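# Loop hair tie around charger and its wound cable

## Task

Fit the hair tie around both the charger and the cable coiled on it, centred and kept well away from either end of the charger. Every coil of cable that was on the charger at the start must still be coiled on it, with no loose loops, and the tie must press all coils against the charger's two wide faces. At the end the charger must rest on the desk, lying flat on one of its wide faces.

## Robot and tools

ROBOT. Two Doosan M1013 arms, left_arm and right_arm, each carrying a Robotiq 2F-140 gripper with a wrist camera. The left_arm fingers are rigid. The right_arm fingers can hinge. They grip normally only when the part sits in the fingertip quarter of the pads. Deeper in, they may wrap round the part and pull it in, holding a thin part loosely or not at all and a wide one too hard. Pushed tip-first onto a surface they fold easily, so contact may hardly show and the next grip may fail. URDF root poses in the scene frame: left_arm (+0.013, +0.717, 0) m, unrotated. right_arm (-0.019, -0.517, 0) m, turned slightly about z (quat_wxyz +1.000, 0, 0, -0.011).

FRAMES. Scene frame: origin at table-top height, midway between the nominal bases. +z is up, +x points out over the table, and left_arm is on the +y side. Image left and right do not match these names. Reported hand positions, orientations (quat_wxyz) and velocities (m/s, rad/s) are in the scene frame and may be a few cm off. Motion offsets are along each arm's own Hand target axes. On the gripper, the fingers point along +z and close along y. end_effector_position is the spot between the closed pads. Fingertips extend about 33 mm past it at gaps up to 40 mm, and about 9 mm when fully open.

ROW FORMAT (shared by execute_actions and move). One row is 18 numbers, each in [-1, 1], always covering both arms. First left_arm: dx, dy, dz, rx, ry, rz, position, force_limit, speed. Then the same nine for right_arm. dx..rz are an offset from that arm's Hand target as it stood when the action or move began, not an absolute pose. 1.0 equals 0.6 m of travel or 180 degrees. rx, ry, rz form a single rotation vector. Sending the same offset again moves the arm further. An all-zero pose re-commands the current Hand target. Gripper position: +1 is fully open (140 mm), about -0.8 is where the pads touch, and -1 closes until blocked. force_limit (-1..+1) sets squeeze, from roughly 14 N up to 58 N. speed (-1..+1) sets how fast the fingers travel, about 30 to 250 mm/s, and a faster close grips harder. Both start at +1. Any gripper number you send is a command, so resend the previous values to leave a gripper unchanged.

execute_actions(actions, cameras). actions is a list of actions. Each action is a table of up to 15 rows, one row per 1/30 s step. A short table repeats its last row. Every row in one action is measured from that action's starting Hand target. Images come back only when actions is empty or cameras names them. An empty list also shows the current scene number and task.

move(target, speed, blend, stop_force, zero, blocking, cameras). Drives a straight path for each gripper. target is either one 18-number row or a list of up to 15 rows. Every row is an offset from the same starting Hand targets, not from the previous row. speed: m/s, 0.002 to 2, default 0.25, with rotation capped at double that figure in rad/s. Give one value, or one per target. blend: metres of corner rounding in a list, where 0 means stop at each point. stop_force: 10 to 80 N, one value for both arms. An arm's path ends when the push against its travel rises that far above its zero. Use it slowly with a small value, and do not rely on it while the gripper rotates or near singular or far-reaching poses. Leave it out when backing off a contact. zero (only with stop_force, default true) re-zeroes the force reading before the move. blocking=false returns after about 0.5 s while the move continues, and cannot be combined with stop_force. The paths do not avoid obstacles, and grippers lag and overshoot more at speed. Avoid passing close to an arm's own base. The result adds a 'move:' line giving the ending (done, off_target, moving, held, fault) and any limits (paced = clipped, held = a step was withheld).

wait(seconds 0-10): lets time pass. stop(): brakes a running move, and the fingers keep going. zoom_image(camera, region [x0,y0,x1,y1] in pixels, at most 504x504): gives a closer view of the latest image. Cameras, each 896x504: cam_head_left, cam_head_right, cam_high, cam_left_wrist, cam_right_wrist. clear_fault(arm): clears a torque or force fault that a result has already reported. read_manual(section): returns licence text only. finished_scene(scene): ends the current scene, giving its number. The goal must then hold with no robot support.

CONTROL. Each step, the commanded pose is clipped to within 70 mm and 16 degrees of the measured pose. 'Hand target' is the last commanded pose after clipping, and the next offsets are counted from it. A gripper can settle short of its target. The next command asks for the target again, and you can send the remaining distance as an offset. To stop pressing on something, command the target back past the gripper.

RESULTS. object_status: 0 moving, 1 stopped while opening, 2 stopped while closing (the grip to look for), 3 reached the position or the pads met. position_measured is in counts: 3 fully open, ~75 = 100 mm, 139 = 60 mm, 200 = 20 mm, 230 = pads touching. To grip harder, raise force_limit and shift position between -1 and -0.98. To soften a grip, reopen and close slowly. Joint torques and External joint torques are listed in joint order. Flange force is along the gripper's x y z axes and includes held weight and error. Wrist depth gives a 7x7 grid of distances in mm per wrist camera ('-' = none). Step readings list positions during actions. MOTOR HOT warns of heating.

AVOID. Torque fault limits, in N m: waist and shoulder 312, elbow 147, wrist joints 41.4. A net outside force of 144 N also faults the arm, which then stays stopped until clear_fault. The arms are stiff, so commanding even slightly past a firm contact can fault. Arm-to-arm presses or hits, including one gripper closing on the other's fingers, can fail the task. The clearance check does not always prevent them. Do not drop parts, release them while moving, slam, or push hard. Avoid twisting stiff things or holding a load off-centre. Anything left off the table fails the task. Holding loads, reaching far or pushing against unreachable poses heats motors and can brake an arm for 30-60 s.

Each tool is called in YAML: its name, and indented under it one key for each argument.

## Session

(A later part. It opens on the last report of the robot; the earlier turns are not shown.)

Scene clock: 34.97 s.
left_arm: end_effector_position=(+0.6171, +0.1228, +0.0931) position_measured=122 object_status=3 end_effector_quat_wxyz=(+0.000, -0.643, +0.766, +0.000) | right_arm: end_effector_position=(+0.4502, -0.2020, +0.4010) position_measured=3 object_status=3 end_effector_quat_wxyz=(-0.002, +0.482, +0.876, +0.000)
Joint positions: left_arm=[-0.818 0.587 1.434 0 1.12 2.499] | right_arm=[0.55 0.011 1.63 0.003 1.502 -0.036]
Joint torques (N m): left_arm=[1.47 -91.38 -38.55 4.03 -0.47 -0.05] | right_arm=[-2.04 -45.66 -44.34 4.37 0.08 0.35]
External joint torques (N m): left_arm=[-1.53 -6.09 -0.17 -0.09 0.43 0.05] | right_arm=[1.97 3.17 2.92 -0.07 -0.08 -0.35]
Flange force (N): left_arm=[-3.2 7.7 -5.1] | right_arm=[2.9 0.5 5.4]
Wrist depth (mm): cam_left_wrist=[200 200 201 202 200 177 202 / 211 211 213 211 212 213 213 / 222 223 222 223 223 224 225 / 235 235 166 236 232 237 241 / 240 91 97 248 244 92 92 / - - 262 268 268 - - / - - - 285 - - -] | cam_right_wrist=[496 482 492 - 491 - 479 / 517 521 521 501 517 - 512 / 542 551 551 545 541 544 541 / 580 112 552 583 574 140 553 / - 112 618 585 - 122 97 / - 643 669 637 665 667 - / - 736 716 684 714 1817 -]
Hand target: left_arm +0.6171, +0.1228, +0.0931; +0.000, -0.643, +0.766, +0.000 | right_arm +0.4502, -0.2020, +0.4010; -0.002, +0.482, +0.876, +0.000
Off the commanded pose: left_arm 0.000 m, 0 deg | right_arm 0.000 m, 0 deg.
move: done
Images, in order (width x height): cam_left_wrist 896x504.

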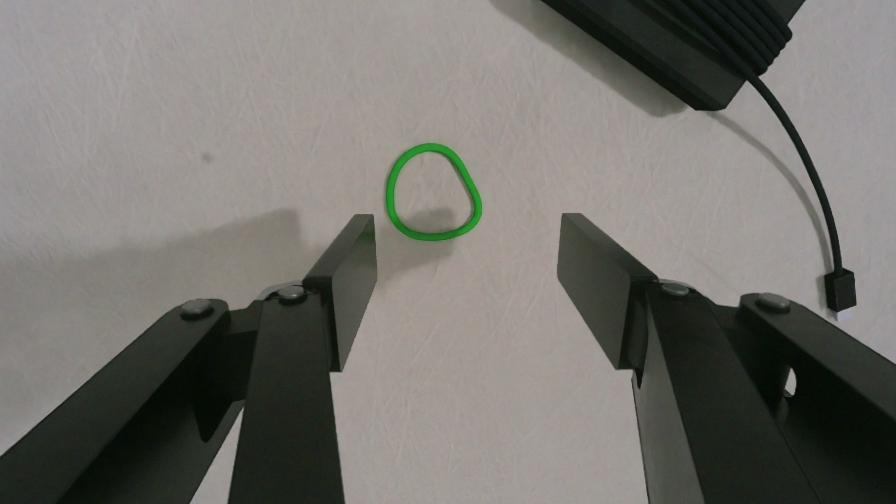

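move:
  target: [-0.384,0.097,-0.378,-0.357,0.425,-0.425,-0.8,1,0,0,0,0,0,0,0,-0.5,-1,0]

move:
  target: [0,0,0,0,0,0,-0.8,1,0,0.310,0.553,0.418,0,0,-0.322,-0.5,-1,0]
  cameras: ["cam_right_wrist","cam_head_left"]

Scene clock: 41.20 s.
left_arm: end_effector_position=(+0.5998, +0.3598, +0.3199) position_measured=229 object_status=3 end_effector_quat_wxyz=(+0.707, +0.707, -0.001, +0.000) | right_arm: end_effector_position=(+0.4502, -0.2020, +0.4010) position_measured=192 object_status=3 end_effector_quat_wxyz=(-0.002, +0.482, +0.876, +0.000)
Joint positions: left_arm=[-0.1 0.35 2.057 -1.643 1.505 2.411] | right_arm=[0.55 0.011 1.63 0.003 1.502 -0.036]
Joint torques (N m): left_arm=[1.5 -58.13 -25.28 -1.96 1.56 0.05] | right_arm=[-1.69 -45.45 -44.14 4.3 0.06 0.39]
External joint torques (N m): left_arm=[-1.5 -4.25 -0.67 -0.16 0.56 0] | right_arm=[1.76 2.91 2.73 0.01 -0.07 -0.39]
Flange force (N): left_arm=[-4.1 6.0 1.9] | right_arm=[2.4 0.3 5.0]
Wrist depth (mm): cam_left_wrist=[343 519 4058 - - - - / 363 463 1174 3372 - - - / 386 480 4604 3420 - 723 1962 / 331 459 - 133 730 647 2177 / - 495 85 91 89 567 1900 / - - 71 - - - - / - - - - - - -] | cam_right_wrist=[495 492 492 481 492 487 482 / 515 516 521 - 508 512 512 / 546 542 573 551 539 555 533 / 595 587 577 109 144 568 573 / 629 - 88 83 84 84 1541 / - - - - - 67 67 / - - - - - - -]
Hand target: left_arm +0.5998, +0.3599, +0.3199; +0.707, +0.707, -0.001, +0.000 | right_arm +0.4502, -0.2020, +0.4010; -0.002, +0.482, +0.876, +0.000
Off the commanded pose: left_arm 0.000 m, 0 deg | right_arm 0.000 m, 0 deg.
move: done

Scene clock: 43.63 s.
left_arm: end_effector_position=(+0.5998, +0.3599, +0.3199) position_measured=229 object_status=3 end_effector_quat_wxyz=(+0.707, +0.707, -0.001, +0.000) | right_arm: end_effector_position=(+0.6303, +0.1332, +0.1505) position_measured=192 object_status=3 end_effector_quat_wxyz=(-0.001, -0.003, +1.000, +0.001)
Joint positions: left_arm=[-0.1 0.35 2.057 -1.643 1.505 2.411] | right_arm=[0.769 0.664 1.194 0.003 1.285 -0.83]
Joint torques (N m): left_arm=[2.03 -58.02 -25.58 -1.93 1.55 0] | right_arm=[-1.3 -107.49 -42.77 4.18 -0.02 0.48]
External joint torques (N m): left_arm=[-2 -4.28 -0.26 -0.18 0.57 0.05] | right_arm=[1.48 4.43 2.93 -0.05 0.05 -0.48]
Flange force (N): left_arm=[-5.1 5.7 2.8] | right_arm=[1.4 0.1 5.1]
Wrist depth (mm): cam_left_wrist=[360 457 - 3470 3150 - - / 362 429 298 312 303 288 319 / 361 - 1234 3628 315 266 2082 / 344 - - 137 323 242 243 / 351 480 85 91 90 224 219 / 362 - 71 - - - 213 / - - - - - - -] | cam_right_wrist=[261 260 259 258 258 256 254 / 276 276 273 271 272 270 268 / 294 290 291 287 287 286 286 / 312 309 304 303 143 304 301 / 322 323 88 88 84 84 320 / - - - 344 - 67 64 / - - - - - - -]
Hand target: left_arm +0.5998, +0.3599, +0.3199; +0.707, +0.707, -0.001, +0.000 | right_arm +0.6303, +0.1332, +0.1504; -0.001, -0.003, +1.000, +0.001
Off the commanded pose: left_arm 0.000 m, 0 deg | right_arm 0.000 m, 0 deg.
move: done
Images, in order (width x height): cam_head_left 896x504, cam_right_wrist 896x504.

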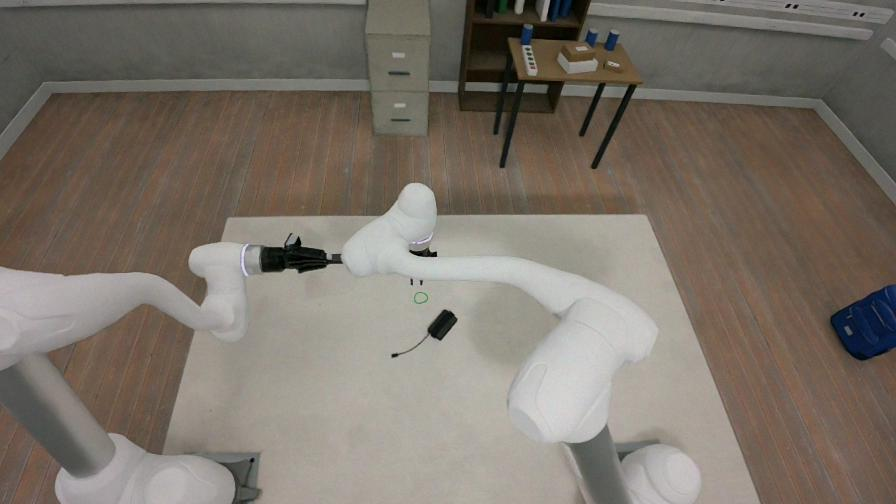

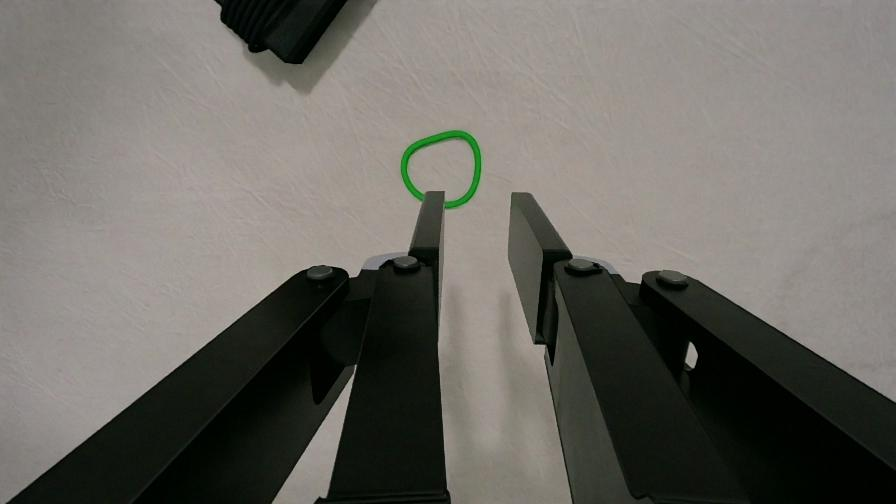

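move:
  target: [0,0,0,0,0,0,-0.8,1,0,0.005,0.1,0.18,0,0,0,-0.9,-1,0]

move:
  target: [0,0,0,0,0,0,-0.8,1,0,0,0,0.025,0,0,0,-0.9,-1,0]
  speed: 0.01
  stop_force: 10
  cameras: ["cam_right_wrist"]

Scene clock: 44.97 s.
left_arm: end_effector_position=(+0.5998, +0.3599, +0.3199) position_measured=229 object_status=3 end_effector_quat_wxyz=(+0.707, +0.707, -0.001, +0.000) | right_arm: end_effector_position=(+0.6267, +0.1935, +0.0427) position_measured=233 object_status=3 end_effector_quat_wxyz=(-0.001, -0.003, +1.000, +0.001)
Joint positions: left_arm=[-0.1 0.35 2.057 -1.643 1.505 2.411] | right_arm=[0.818 0.794 1.166 0.004 1.182 -0.782]
Joint torques (N m): left_arm=[1.75 -57.83 -25.5 -1.9 1.57 -0.01] | right_arm=[-1.31 -115.2 -41.17 4.07 0.22 0.39]
External joint torques (N m): left_arm=[-1.7 -4.37 -0.42 -0.21 0.54 0.06] | right_arm=[1.19 3.71 2.74 -0.09 -0.2 -0.39]
Flange force (N): left_arm=[-4.9 5.9 2.3] | right_arm=[2.3 -1.3 4.7]
Wrist depth (mm): cam_left_wrist=[365 482 - 3150 254 - - / 343 426 254 246 236 2443 - / 283 452 267 253 220 271 - / 363 440 1222 137 201 - - / 380 - 85 90 90 - 2064 / - - 71 - - - - / - - - - - - -] | cam_right_wrist=[162 162 161 160 159 158 158 / 169 170 169 169 167 167 166 / 181 180 179 177 178 177 177 / 193 192 188 117 186 188 187 / 205 202 83 78 87 84 200 / 216 - - - - 67 207 / - - - - - - -]
Hand target: left_arm +0.5998, +0.3599, +0.3199; +0.707, +0.707, -0.001, +0.000 | right_arm +0.6267, +0.1934, +0.0425; -0.001, -0.003, +1.000, +0.001
Off the commanded pose: left_arm 0.000 m, 0 deg | right_arm 0.000 m, 0 deg.
move: done

Scene clock: 46.57 s.
left_arm: end_effector_position=(+0.5998, +0.3599, +0.3199) position_measured=229 object_status=3 end_effector_quat_wxyz=(+0.707, +0.707, -0.001, +0.000) | right_arm: end_effector_position=(+0.6267, +0.1935, +0.0324) position_measured=233 object_status=3 end_effector_quat_wxyz=(-0.001, -0.003, +1.000, +0.001)
Joint positions: left_arm=[-0.1 0.35 2.057 -1.643 1.505 2.411] | right_arm=[0.818 0.801 1.173 0.004 1.168 -0.782]
Joint torques (N m): left_arm=[1.77 -57.96 -25.52 -1.89 1.53 0.05] | right_arm=[-0.85 -93.3 -32.17 4.41 -2.69 0.39]
External joint torques (N m): left_arm=[-1.75 -4.29 -0.34 -0.21 0.58 0] | right_arm=[0.63 -18.48 -6.06 -0.45 2.71 -0.39]
Flange force (N): left_arm=[-4.9 5.9 2.4] | right_arm=[5.5 -5.5 -20.4]
Wrist depth (mm): cam_left_wrist=[364 484 - 3862 3235 3325 - / 343 291 253 245 237 245 - / 287 445 268 250 222 2885 - / 362 558 893 137 201 2631 2394 / 364 - 85 91 90 2494 2520 / 386 - 71 - - - 2520 / - - - - - - -] | cam_right_wrist=[152 152 152 151 150 150 149 / 161 161 160 159 158 158 158 / 170 170 169 167 168 166 166 / 181 180 178 129 176 177 177 / 193 191 83 78 87 84 188 / - - - - - 67 67 / - - - - - - -]
Hand target: left_arm +0.5998, +0.3599, +0.3199; +0.707, +0.707, -0.001, +0.000 | right_arm +0.6267, +0.1935, +0.0325; -0.001, -0.003, +1.000, +0.001 (not the last commanded pose)
Off the commanded pose: left_arm 0.000 m, 0 deg | right_arm 0.005 m, 0 deg.
move: contact (right_arm)
Images, in order (width x height): cam_right_wrist 896x504.

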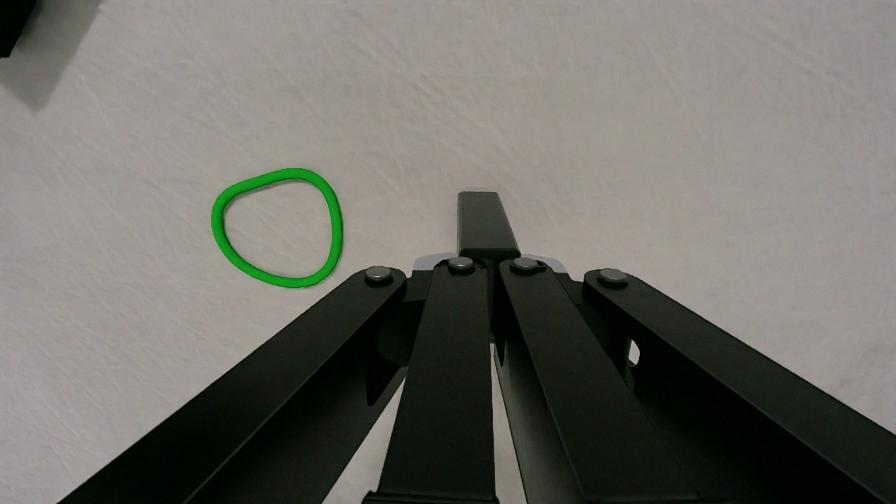

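move:
  target:
    - [0,0,0,0,0,0,-0.8,1,0,0,0,-0.04,0,0,0,-0.9,-1,0]
    - [0,0,0,0,0,0,-0.8,1,0,0,0,-0.04,0,0,0,-0.5,-1,-0.5]
    - [0,0,0,0,0,0,-0.8,1,0,0.0027,-0.0908,-0.04,0,0,0,-0.5,-1,-0.5]
    - [0,0,0,0,0,0,-0.8,1,0,0.0027,-0.0908,-0.0017,0,0,0,-0.5,-1,-0.5]
  speed: 0.08
  cameras: ["cam_right_wrist"]

Scene clock: 50.60 s.
left_arm: end_effector_position=(+0.5998, +0.3599, +0.3199) position_measured=229 object_status=3 end_effector_quat_wxyz=(+0.707, +0.707, -0.001, +0.000) | right_arm: end_effector_position=(+0.6254, +0.1390, +0.0334) position_measured=192 object_status=3 end_effector_quat_wxyz=(-0.001, -0.003, +1.000, +0.001)
Joint positions: left_arm=[-0.1 0.35 2.057 -1.643 1.505 2.411] | right_arm=[0.778 0.737 1.289 0.004 1.116 -0.822]
Joint torques (N m): left_arm=[1.62 -58.01 -25.38 -1.9 1.61 0.04] | right_arm=[-2.48 -110.94 -39.95 3.98 0.09 0.36]
External joint torques (N m): left_arm=[-1.62 -4.29 -0.46 -0.21 0.51 0.01] | right_arm=[2.63 4.7 2.61 -0.11 -0.07 -0.36]
Flange force (N): left_arm=[-4.6 5.9 2.3] | right_arm=[1.8 1.7 5.2]
Wrist depth (mm): cam_left_wrist=[365 517 - 3109 3521 - - / 346 450 306 296 292 3069 2157 / 345 300 328 302 270 4058 1931 / 357 - 1135 137 239 - - / 368 - 85 91 90 - 1856 / 362 - 71 - - - - / - - - - - - -] | cam_right_wrist=[128 149 152 152 151 151 150 / 162 161 160 159 159 158 158 / 171 171 170 167 168 168 167 / 182 181 178 177 143 178 177 / 194 191 88 186 84 84 185 / - - - 201 - 67 67 / - - - 221 - - -]
Hand target: left_arm +0.5998, +0.3599, +0.3199; +0.707, +0.707, -0.001, +0.000 | right_arm +0.6254, +0.1390, +0.0334; -0.001, -0.003, +1.000, +0.001
Off the commanded pose: left_arm 0.000 m, 0 deg | right_arm 0.000 m, 0 deg.
move: done
Images, in order (width x height): cam_right_wrist 896x504.

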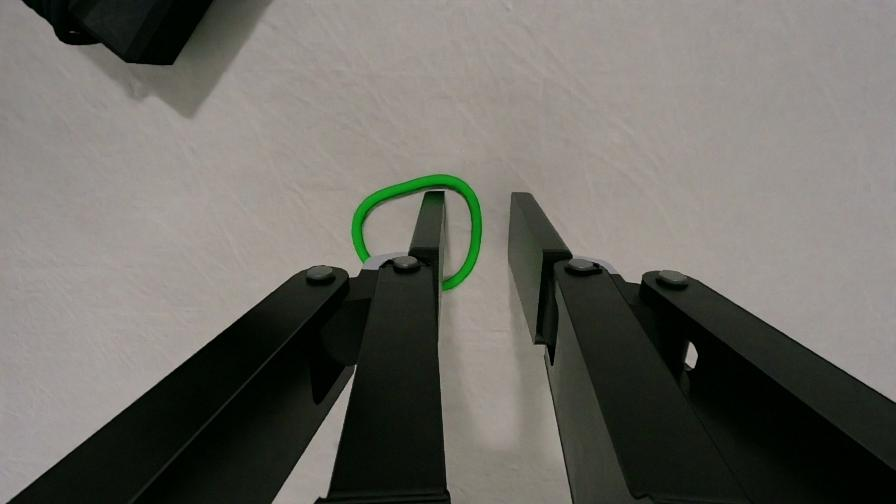

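Great. Close.

move:
  target:
    - [0,0,0,0,0,0,-0.8,1,0,0,0,0.0003,0,0,0,-1,-0.5,-0.9]
    - [0,0,0,0,0,0,-0.8,1,0,0,0,-0.08,0,0,0,-1,-0.5,-0.9]
  speed: 0.08
  cameras: ["cam_right_wrist"]

Scene clock: 52.47 s.
left_arm: end_effector_position=(+0.5998, +0.3599, +0.3199) position_measured=229 object_status=3 end_effector_quat_wxyz=(+0.707, +0.707, -0.001, +0.000) | right_arm: end_effector_position=(+0.6255, +0.1389, +0.0813) position_measured=225 object_status=2 end_effector_quat_wxyz=(-0.001, -0.003, +1.000, +0.001)
Joint positions: left_arm=[-0.1 0.35 2.057 -1.643 1.505 2.411] | right_arm=[0.777 0.704 1.255 0.004 1.184 -0.822]
Joint torques (N m): left_arm=[1.45 -58.49 -25.26 -1.94 1.54 0.04] | right_arm=[-1.48 -108.6 -40.75 4.04 0.13 0.38]
External joint torques (N m): left_arm=[-1.4 -3.71 -0.53 -0.16 0.57 0.01] | right_arm=[1.48 3.87 2.34 -0.06 -0.1 -0.38]
Flange force (N): left_arm=[-3.8 5.2 1.8] | right_arm=[1.2 0.5 4.5]
Wrist depth (mm): cam_left_wrist=[327 - 1002 3420 3150 - - / 339 340 304 302 287 302 - / 345 - 817 316 269 2574 - / 358 - 3683 132 243 258 - / 364 489 85 90 90 226 - / - - 71 - - - - / - - - - - - -] | cam_right_wrist=[197 172 196 195 195 194 193 / 209 208 207 206 205 204 204 / 221 220 218 215 216 215 215 / 235 231 230 117 226 228 228 / 250 249 83 78 89 83 243 / 265 - 76 - - 68 254 / - - - - - - -]
Hand target: left_arm +0.5998, +0.3599, +0.3199; +0.707, +0.707, -0.001, +0.000 | right_arm +0.6255, +0.1389, +0.0814; -0.001, -0.003, +1.000, +0.001
Off the commanded pose: left_arm 0.000 m, 0 deg | right_arm 0.000 m, 0 deg.
move: done
Images, in order (width x height): cam_right_wrist 896x504.

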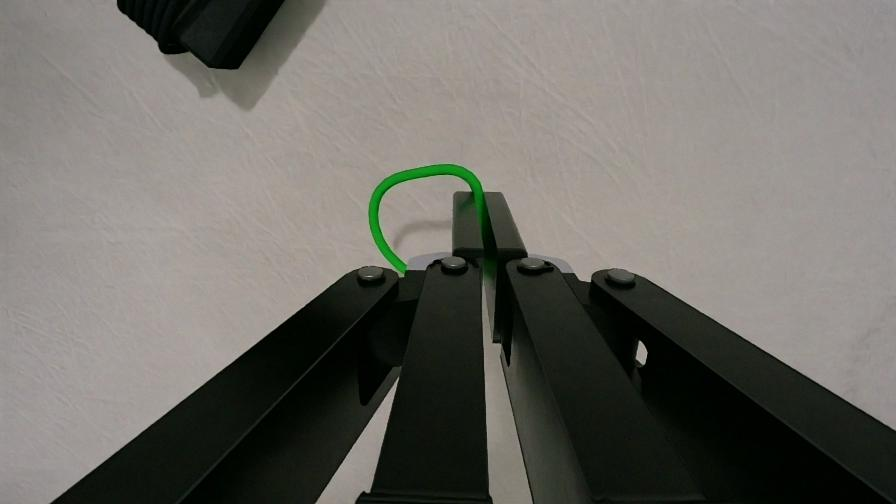

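move:
  target: [0,0,0,0,0,0,-0.8,1,0,0.042,-0.017,-0.433,-0.5,0,0,-1,-0.5,-0.9]
  cameras: ["all"]

Scene clock: 56.37 s.
left_arm: end_effector_position=(+0.5998, +0.3599, +0.3199) position_measured=229 object_status=3 end_effector_quat_wxyz=(+0.707, +0.707, -0.001, +0.000) | right_arm: end_effector_position=(+0.6010, +0.1280, +0.3412) position_measured=225 object_status=2 end_effector_quat_wxyz=(-0.003, -0.001, +0.706, +0.708)
Joint positions: left_arm=[-0.1 0.35 2.057 -1.643 1.505 2.411] | right_arm=[0.438 0.458 1.832 1.852 1.267 -2.331]
Joint torques (N m): left_arm=[2.11 -58.22 -25.49 -1.88 1.53 0.04] | right_arm=[-1.92 -83.76 -37.53 1.23 2.14 0.4]
External joint torques (N m): left_arm=[-2.15 -4.08 -0.36 -0.23 0.59 0.01] | right_arm=[1.94 3.41 2.51 -0.21 -0.24 -0.35]
Flange force (N): left_arm=[-4.7 5.6 3.1] | right_arm=[2.2 -5.5 2.2]
Wrist depth (mm): cam_left_wrist=[362 518 2690 3862 576 - 2217 / 344 - 803 599 606 - - / 362 545 910 387 721 3150 2012 / 362 460 1135 133 852 - 1586 / 366 532 85 91 90 - - / 362 - 71 - - - - / - - - - - - -] | cam_right_wrist=[400 570 595 618 3247 - - / 362 581 - 556 - 2118 - / 362 576 - 334 - - 2591 / 383 516 3865 112 101 - 2234 / 382 - 83 78 89 79 - / 370 - 76 - - 68 - / - - - - - - -]
Hand target: left_arm +0.5998, +0.3599, +0.3199; +0.707, +0.707, -0.001, +0.000 | right_arm +0.6010, +0.1280, +0.3412; -0.003, -0.001, +0.706, +0.708
Off the commanded pose: left_arm 0.000 m, 0 deg | right_arm 0.000 m, 0 deg.
move: done

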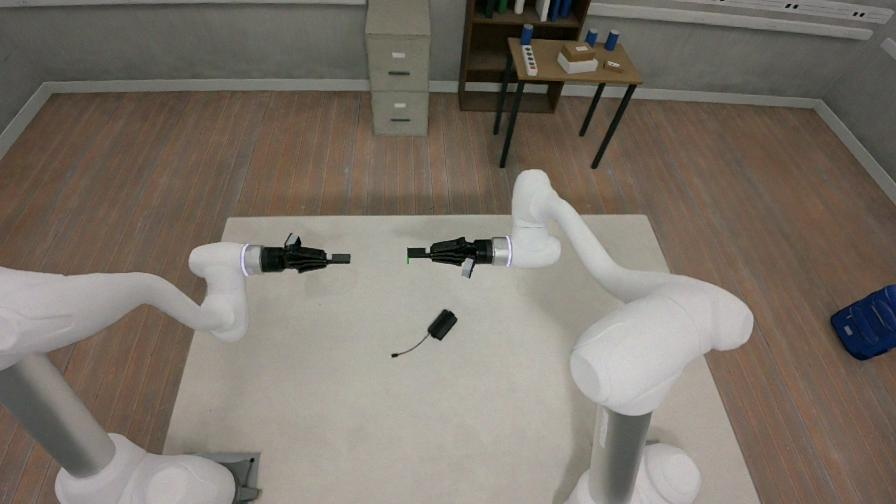

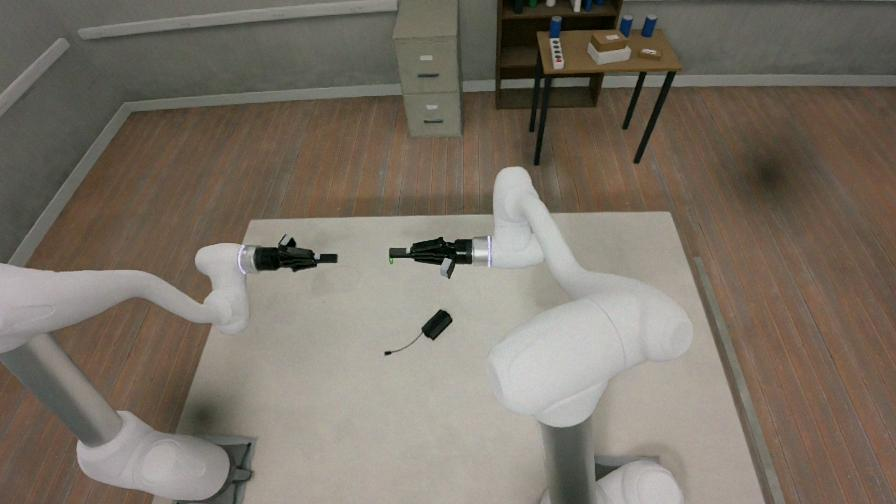

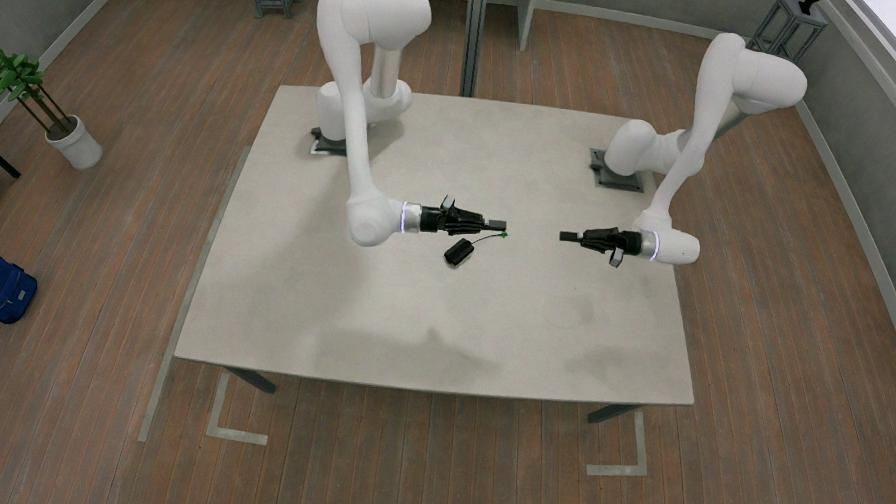

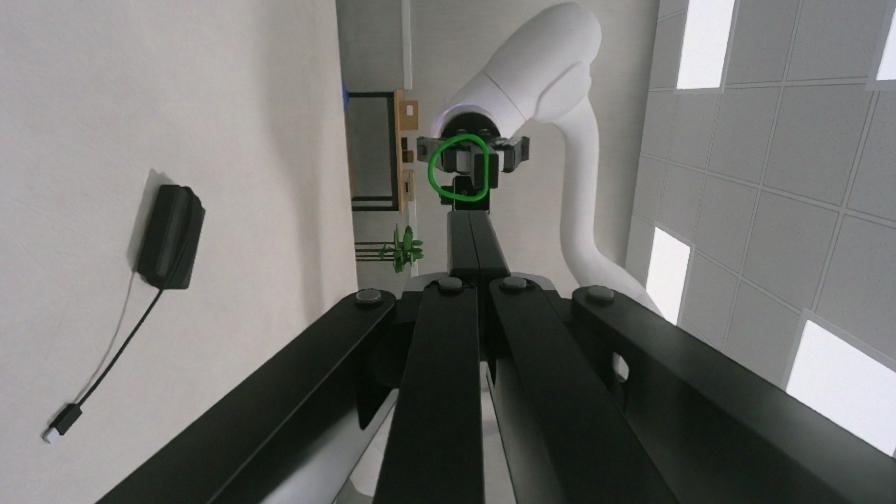

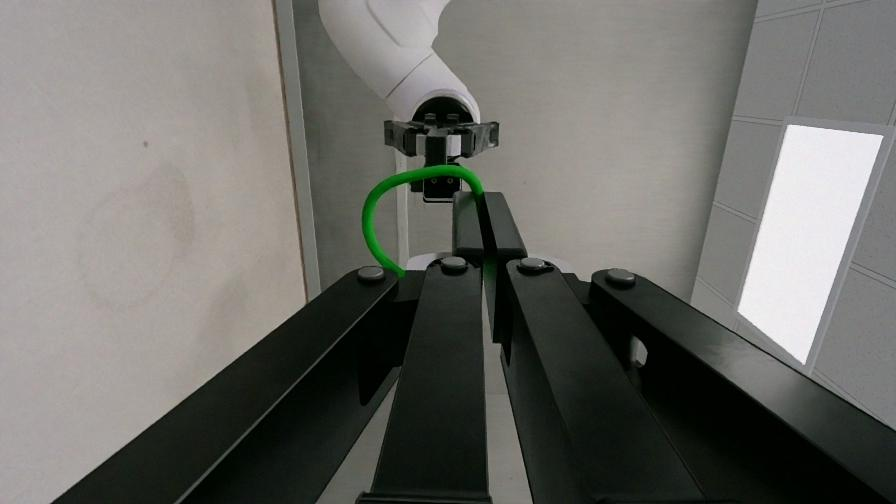

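zoom_image:
  camera: "cam_left_wrist"
  region: [400, 100, 560, 240]

Scaled by 3.150.

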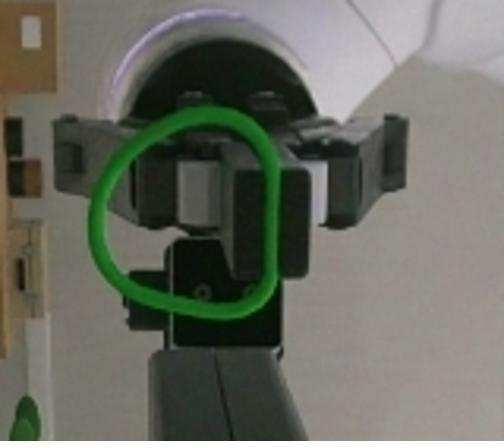

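move:
  target: [0.01,-0.0077,0.225,0,0,0,-0.8,1,0,0,0,0,0,0,0,-1,-0.5,-0.9]
  cameras: ["cam_left_wrist","cam_right_wrist"]
  speed: 0.15

zoom_image:
  camera: "cam_left_wrist"
  region: [380, 120, 560, 280]

Scene clock: 58.30 s.
left_arm: end_effector_position=(+0.6055, +0.2249, +0.3152) position_measured=229 object_status=3 end_effector_quat_wxyz=(+0.707, +0.707, -0.001, +0.000) | right_arm: end_effector_position=(+0.6010, +0.1280, +0.3412) position_measured=225 object_status=2 end_effector_quat_wxyz=(-0.003, -0.001, +0.706, +0.708)
Joint positions: left_arm=[-0.319 0.388 2.008 -1.807 1.358 2.423] | right_arm=[0.438 0.458 1.832 1.852 1.267 -2.331]
Joint torques (N m): left_arm=[1.5 -62.74 -26.32 -2.29 1.53 0.03] | right_arm=[-1.21 -83.98 -37.28 1.14 2.13 0.45]
External joint torques (N m): left_arm=[-1.57 -3.97 -0.49 -0.22 0.6 0.02] | right_arm=[1.25 3.69 2.29 -0.12 -0.24 -0.4]
Flange force (N): left_arm=[-4.5 5.1 1.1] | right_arm=[1.1 -5.8 1.7]
Wrist depth (mm): cam_left_wrist=[355 - - 3470 460 - 1900 / 357 548 2157 491 489 3192 2029 / 376 526 1055 311 585 2690 2138 / 336 - - 148 660 2660 - / 332 - 85 91 90 2100 1900 / 379 - 71 - - - - / - - - - - - -] | cam_right_wrist=[397 532 471 512 - - - / 420 576 766 477 3479 3122 1859 / 403 569 899 273 - 2934 2136 / 401 587 4128 112 113 3336 2485 / 403 507 83 78 89 75 - / 367 - 76 - - 68 - / - - - - - - -]
Hand target: left_arm +0.6055, +0.2248, +0.3152; +0.707, +0.707, -0.001, +0.000 | right_arm +0.6010, +0.1280, +0.3412; -0.003, -0.001, +0.706, +0.708
Off the commanded pose: left_arm 0.000 m, 0 deg | right_arm 0.000 m, 0 deg.
move: done
Images, in order (width x height): cam_left_wrist 896x504, cam_right_wrist 896x504.

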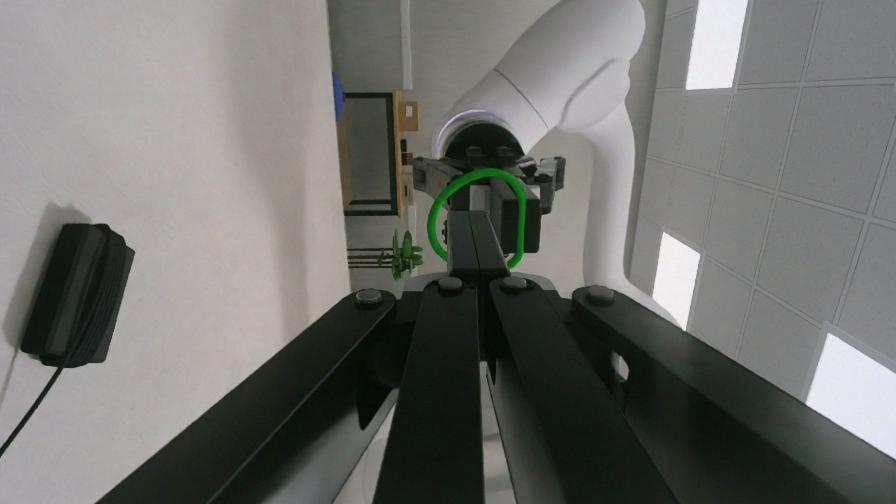

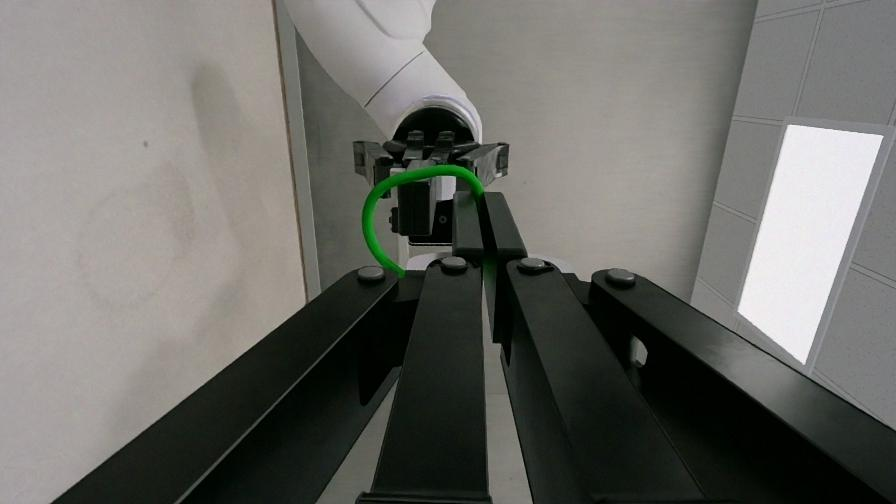

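Scaled by 2.800.

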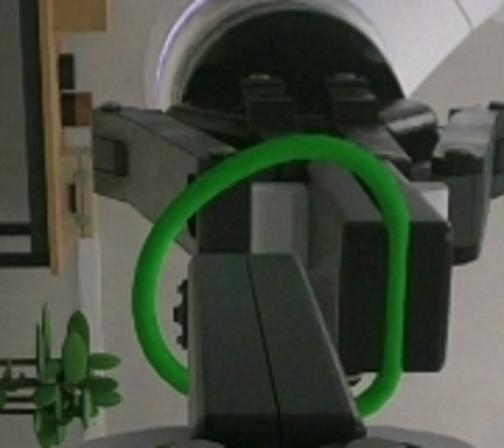

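move:
  target: [0.003,0,0.078,0,0,0,-0.8,1,0,0,0,0,0,0,0,-1,-0.5,-0.9]
  cameras: ["cam_left_wrist","cam_right_wrist","cam_head_left","cam_high"]
  speed: 0.06
  stop_force: 12

zoom_image:
  camera: "cam_left_wrist"
  region: [380, 120, 560, 280]

zoom_image:
  camera: "cam_high"
  region: [420, 180, 580, 280]

zoom_image:
  camera: "cam_right_wrist"
  region: [340, 120, 540, 280]

Scene clock: 60.20 s.
left_arm: end_effector_position=(+0.6072, +0.1780, +0.3152) position_measured=229 object_status=3 end_effector_quat_wxyz=(+0.707, +0.707, -0.001, +0.000) | right_arm: end_effector_position=(+0.6010, +0.1280, +0.3412) position_measured=225 object_status=2 end_effector_quat_wxyz=(-0.003, -0.001, +0.706, +0.708)
Joint positions: left_arm=[-0.389 0.407 1.978 -1.858 1.309 2.424] | right_arm=[0.438 0.458 1.832 1.852 1.267 -2.331]
Joint torques (N m): left_arm=[1.84 -65.36 -27.16 -2.45 1.56 0.04] | right_arm=[-1.55 -84.56 -37.12 1.12 2.09 0.28]
External joint torques (N m): left_arm=[-1.86 -4.11 -0.36 -0.21 0.58 0] | right_arm=[1.56 4.29 2.16 -0.1 -0.2 -0.23]
Flange force (N): left_arm=[-5.2 5.0 1.0] | right_arm=[0.2 -6.2 2.6]
Wrist depth (mm): cam_left_wrist=[356 464 - - 419 2602 - / - 438 - 446 447 - - / 362 567 793 300 467 2574 2324 / - 522 - 137 571 2280 2302 / 299 515 85 91 90 2721 1870 / 356 - 71 - - - - / - - - - - - -] | cam_right_wrist=[397 532 429 440 - - - / 404 507 467 447 - - - / 381 498 3928 246 - - - / 401 499 - 129 3690 4349 2319 / 404 506 83 78 89 79 3044 / 369 - 76 - - 68 - / - - - - - - -]
Hand target: left_arm +0.6072, +0.1780, +0.3152; +0.707, +0.707, -0.001, +0.000 | right_arm +0.6010, +0.1280, +0.3412; -0.003, -0.001, +0.706, +0.708
Off the commanded pose: left_arm 0.000 m, 0 deg | right_arm 0.000 m, 0 deg.
move: done
Images, in order (width x height): cam_head_left 896x504, cam_high 896x504, cam_left_wrist 896x504, cam_right_wrist 896x504.

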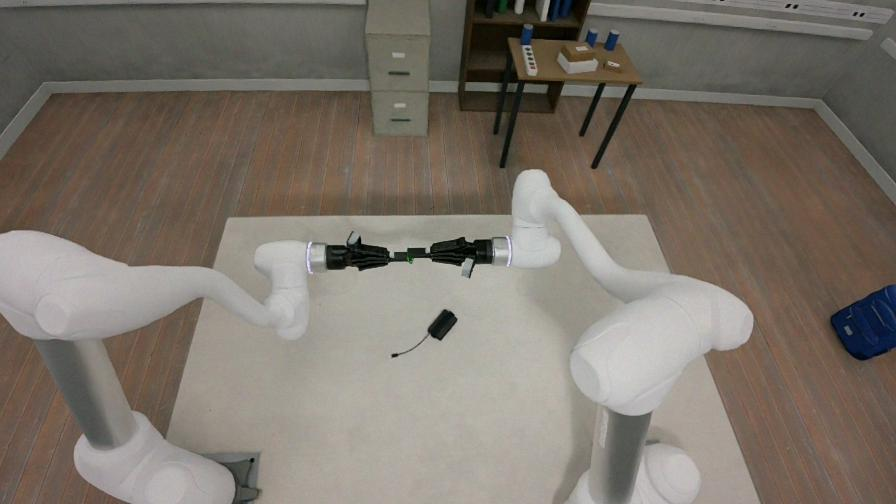

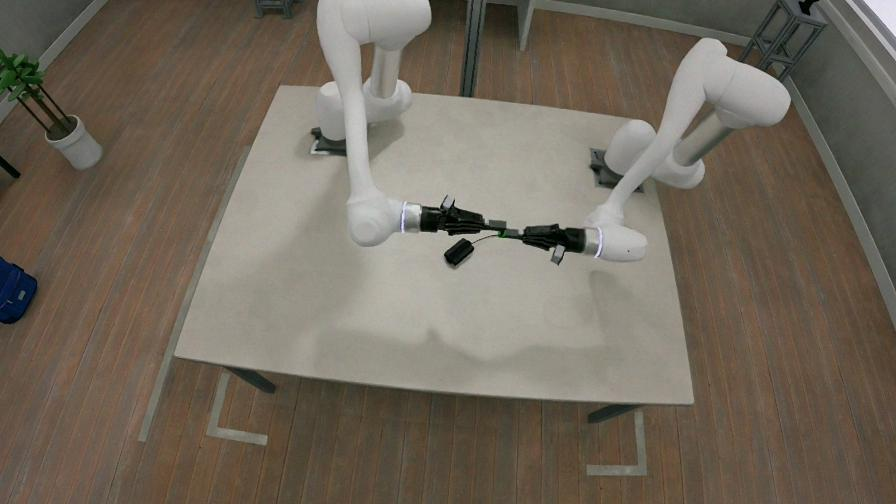

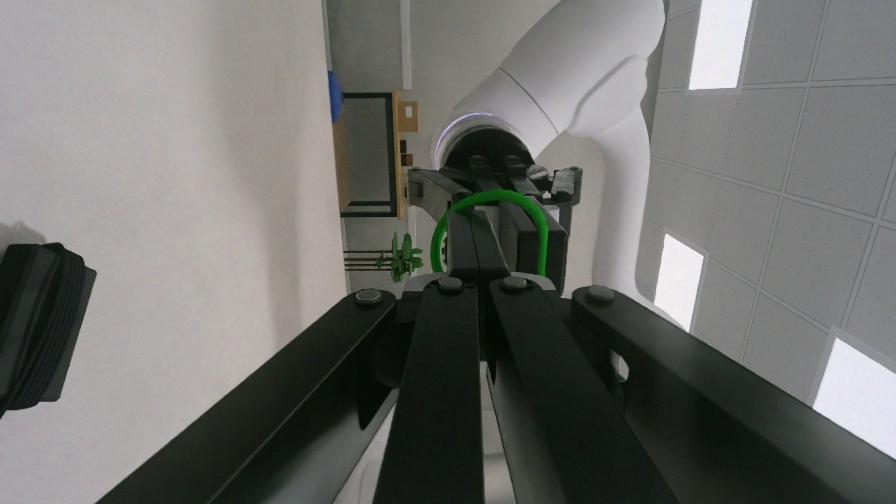

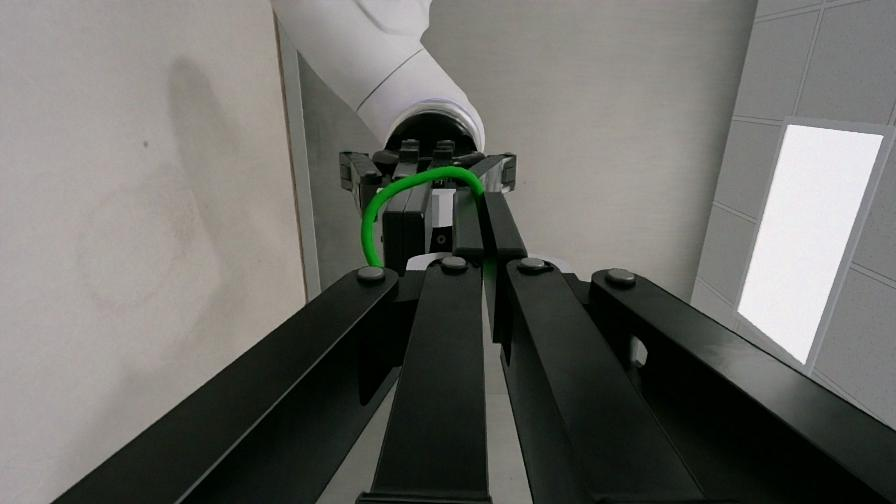

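Scaled by 2.800.

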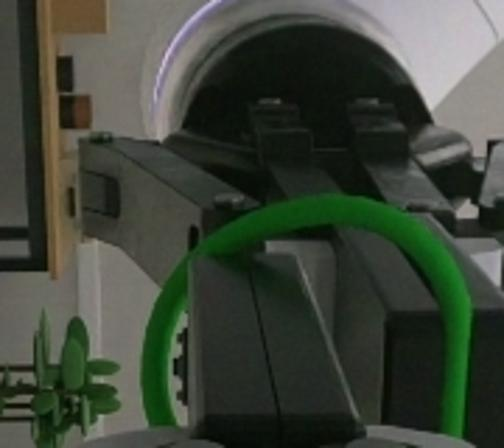

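Scaled by 3.150.

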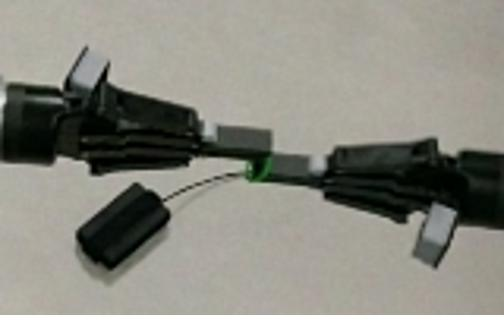

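Scaled by 2.520.

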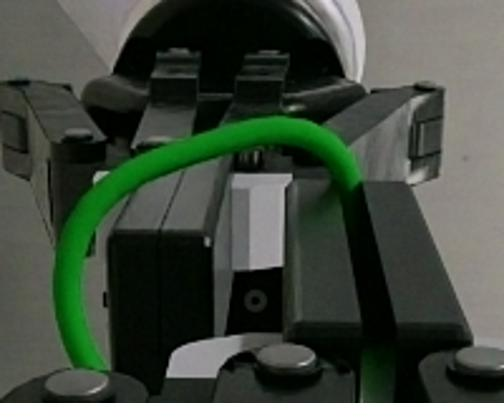

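move:
  target:
    - [0,0,0.013,0,0,0,-0.8,1,0,0,0,0,0,0,0,-1,-0.5,-0.9]
    - [0,0,0.013,0,0,0,-0.8,1,0,0,0,0,0,0,0,-0.68,-0.5,-1]
    - [0,0,0.013,0,0,0,-0.8,1,0,0,0,-0.12,0,0,0,-0.68,-0.5,-1]
  cameras: ["cam_left_wrist","cam_right_wrist"]
  speed: 0.06

zoom_image:
  camera: "cam_left_wrist"
  region: [380, 120, 560, 300]

zoom_image:
  camera: "cam_right_wrist"
  region: [340, 120, 540, 280]

Scene clock: 64.57 s.
left_arm: end_effector_position=(+0.6071, +0.1702, +0.3152) position_measured=229 object_status=3 end_effector_quat_wxyz=(+0.707, +0.707, -0.001, +0.000) | right_arm: end_effector_position=(+0.6014, +0.0560, +0.3410) position_measured=214 object_status=3 end_effector_quat_wxyz=(-0.003, -0.001, +0.706, +0.708)
Joint positions: left_arm=[-0.4 0.41 1.973 -1.866 1.301 2.425] | right_arm=[0.339 0.422 1.891 1.787 1.344 -2.335]
Joint torques (N m): left_arm=[1.81 -65.34 -27.16 -2.42 1.61 0.06] | right_arm=[-1.4 -80.37 -36.42 1.34 2.03 0.47]
External joint torques (N m): left_arm=[-1.78 -4.57 -0.49 -0.26 0.53 -0.01] | right_arm=[1.56 4.18 2.21 -0.1 -0.12 -0.43]
Flange force (N): left_arm=[-5.4 5.7 0.8] | right_arm=[0.3 -6.7 2.5]
Wrist depth (mm): cam_left_wrist=[341 - - - 480 2443 - / 359 - - 518 501 2631 2217 / 357 489 - 321 597 2602 1828 / 340 - - 137 652 - 1800 / 357 - 85 90 90 2602 2119 / 371 - 71 - - - - / - - - - - - -] | cam_right_wrist=[401 529 493 494 - 3247 - / 365 551 3747 503 3992 - 3247 / 383 534 - 288 4272 - 2099 / 401 669 3247 111 4059 - - / 403 - - 78 89 79 3006 / 368 - - - - 68 64 / - - - - - 65 -]
Hand target: left_arm +0.6071, +0.1702, +0.3152; +0.707, +0.707, -0.001, +0.000 | right_arm +0.6014, +0.0560, +0.3410; -0.003, -0.001, +0.706, +0.708
Off the commanded pose: left_arm 0.000 m, 0 deg | right_arm 0.000 m, 0 deg.
move: done
Images, in order (width x height): cam_left_wrist 896x504, cam_right_wrist 896x504.

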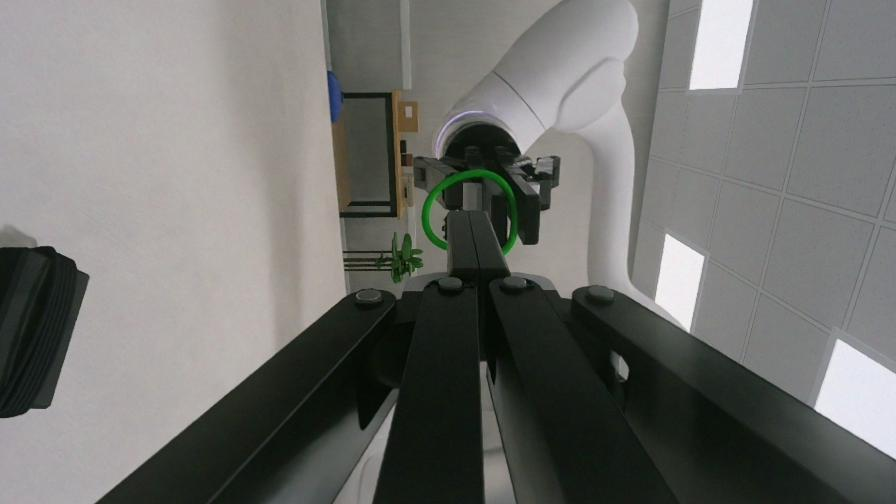

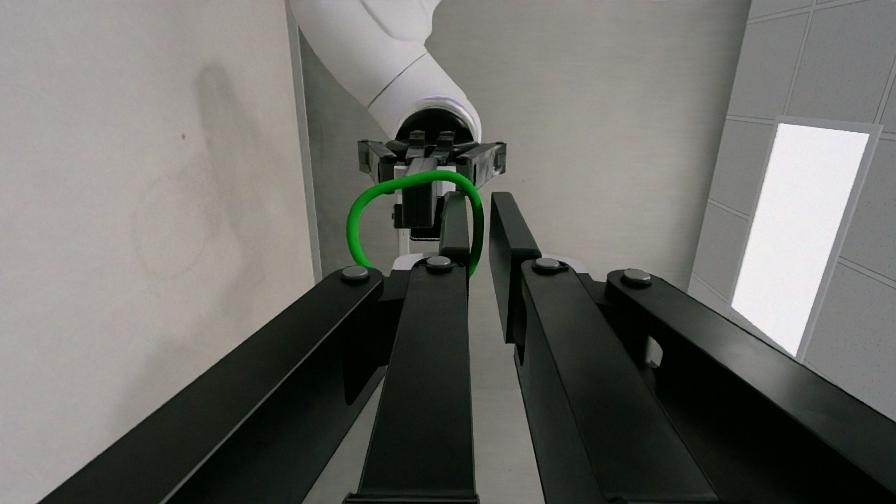

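Scaled by 2.800.

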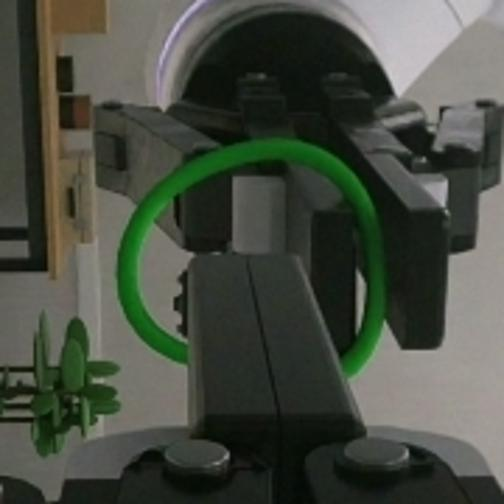

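Scaled by 2.520.

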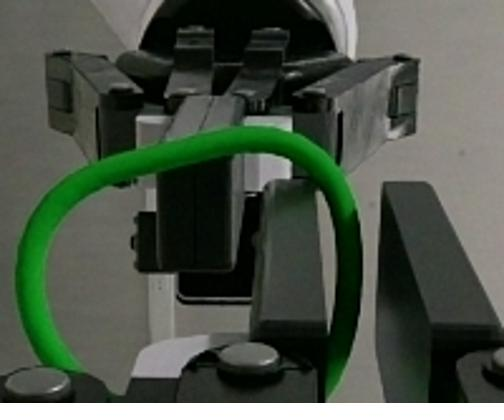

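move:
  target:
    - [0,0,0,0,0,0,-0.8,1,0,0,0,0,0,0,0,-1,-0.5,-0.9]
    - [0,0,0,0,0,0,-0.8,1,0,0,0,-0.067,0,0,0,-1,-0.5,-0.9]
    - [0,0,0,0,0,0,-0.8,1,0,-0.0195,-0.0855,-0.067,0,0,0.5,-1,-0.5,-0.9]
    - [0,0,0,0,0,0,-0.8,1,0,-0.0195,-0.0855,-0.067,0,0,1,-1,-0.5,-0.9]
  blend: [0,0.02,0,0]
  speed: 0.4
  cameras: ["cam_left_wrist","cam_right_wrist"]

zoom_image:
  camera: "cam_left_wrist"
  region: [380, 120, 560, 300]

Scene clock: 70.87 s.
left_arm: end_effector_position=(+0.6071, +0.1702, +0.3152) position_measured=229 object_status=3 end_effector_quat_wxyz=(+0.707, +0.707, -0.001, +0.000) | right_arm: end_effector_position=(+0.6131, +0.0160, +0.2896) position_measured=225 object_status=2 end_effector_quat_wxyz=(+0.708, -0.706, -0.001, +0.003)
Joint positions: left_arm=[-0.4 0.41 1.973 -1.866 1.301 2.425] | right_arm=[0.276 0.482 1.921 1.758 1.406 0.726]
Joint torques (N m): left_arm=[1.5 -65.34 -27.18 -2.48 1.62 0.06] | right_arm=[-1.23 -82.91 -33.86 1.44 2.23 0.25]
External joint torques (N m): left_arm=[-1.5 -4.62 -0.46 -0.2 0.52 -0.01] | right_arm=[1.1 3.71 2.09 -0.18 -0.17 -0.3]
Flange force (N): left_arm=[-5.3 5.8 0.3] | right_arm=[-0.6 6.0 1.6]
Wrist depth (mm): cam_left_wrist=[383 447 3521 513 525 - - / - - - 525 563 3280 - / 357 555 3235 321 642 2920 1931 / 342 552 2850 133 692 2547 2217 / 315 496 85 91 90 2418 1946 / 340 - 71 - - - - / - - - - - - -] | cam_right_wrist=[2485 3928 3635 3163 - 548 358 / - 4970 3635 489 3430 546 355 / - 3336 3083 326 867 475 356 / 3044 970 766 112 629 541 354 / - - 83 78 89 84 354 / - - 76 - - 68 308 / - - - - - - -]
Hand target: left_arm +0.6071, +0.1702, +0.3152; +0.707, +0.707, -0.001, +0.000 | right_arm +0.6132, +0.0160, +0.2896; +0.708, -0.706, -0.001, +0.003
Off the commanded pose: left_arm 0.000 m, 0 deg | right_arm 0.000 m, 0 deg.
move: done
Images, in order (width x height): cam_left_wrist 896x504, cam_right_wrist 896x504.

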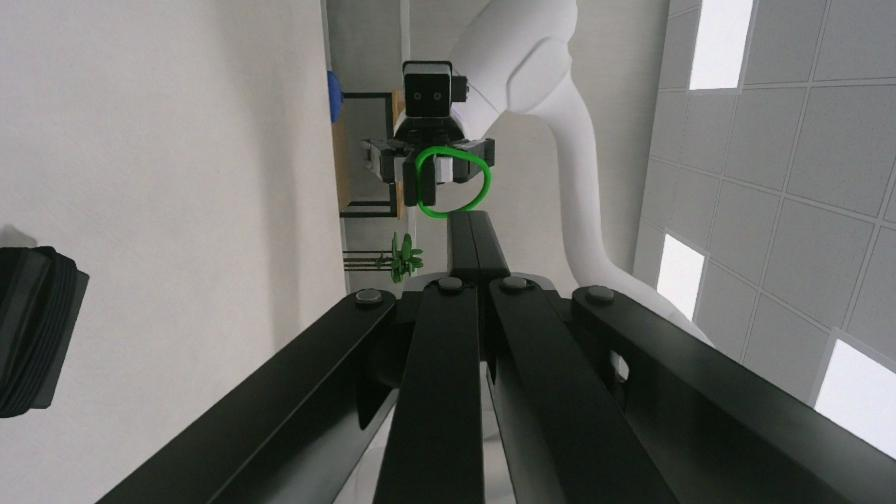

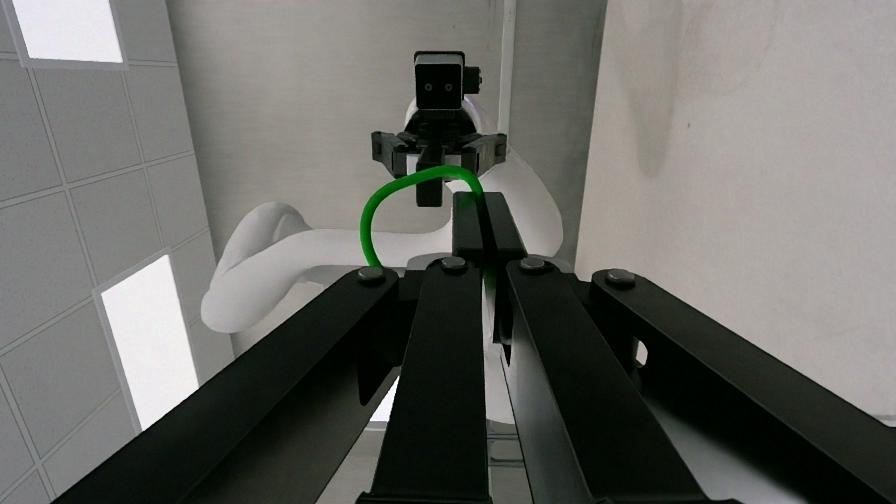

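Scaled by 2.800.

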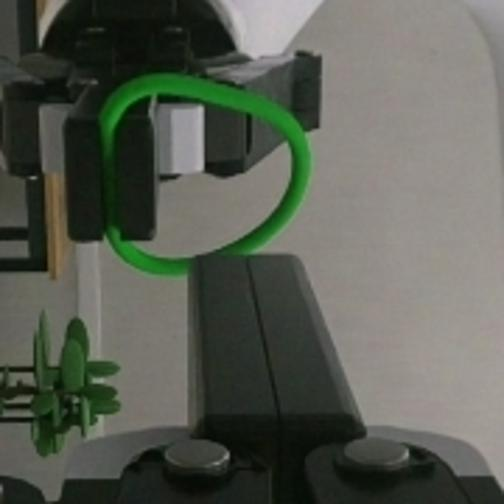

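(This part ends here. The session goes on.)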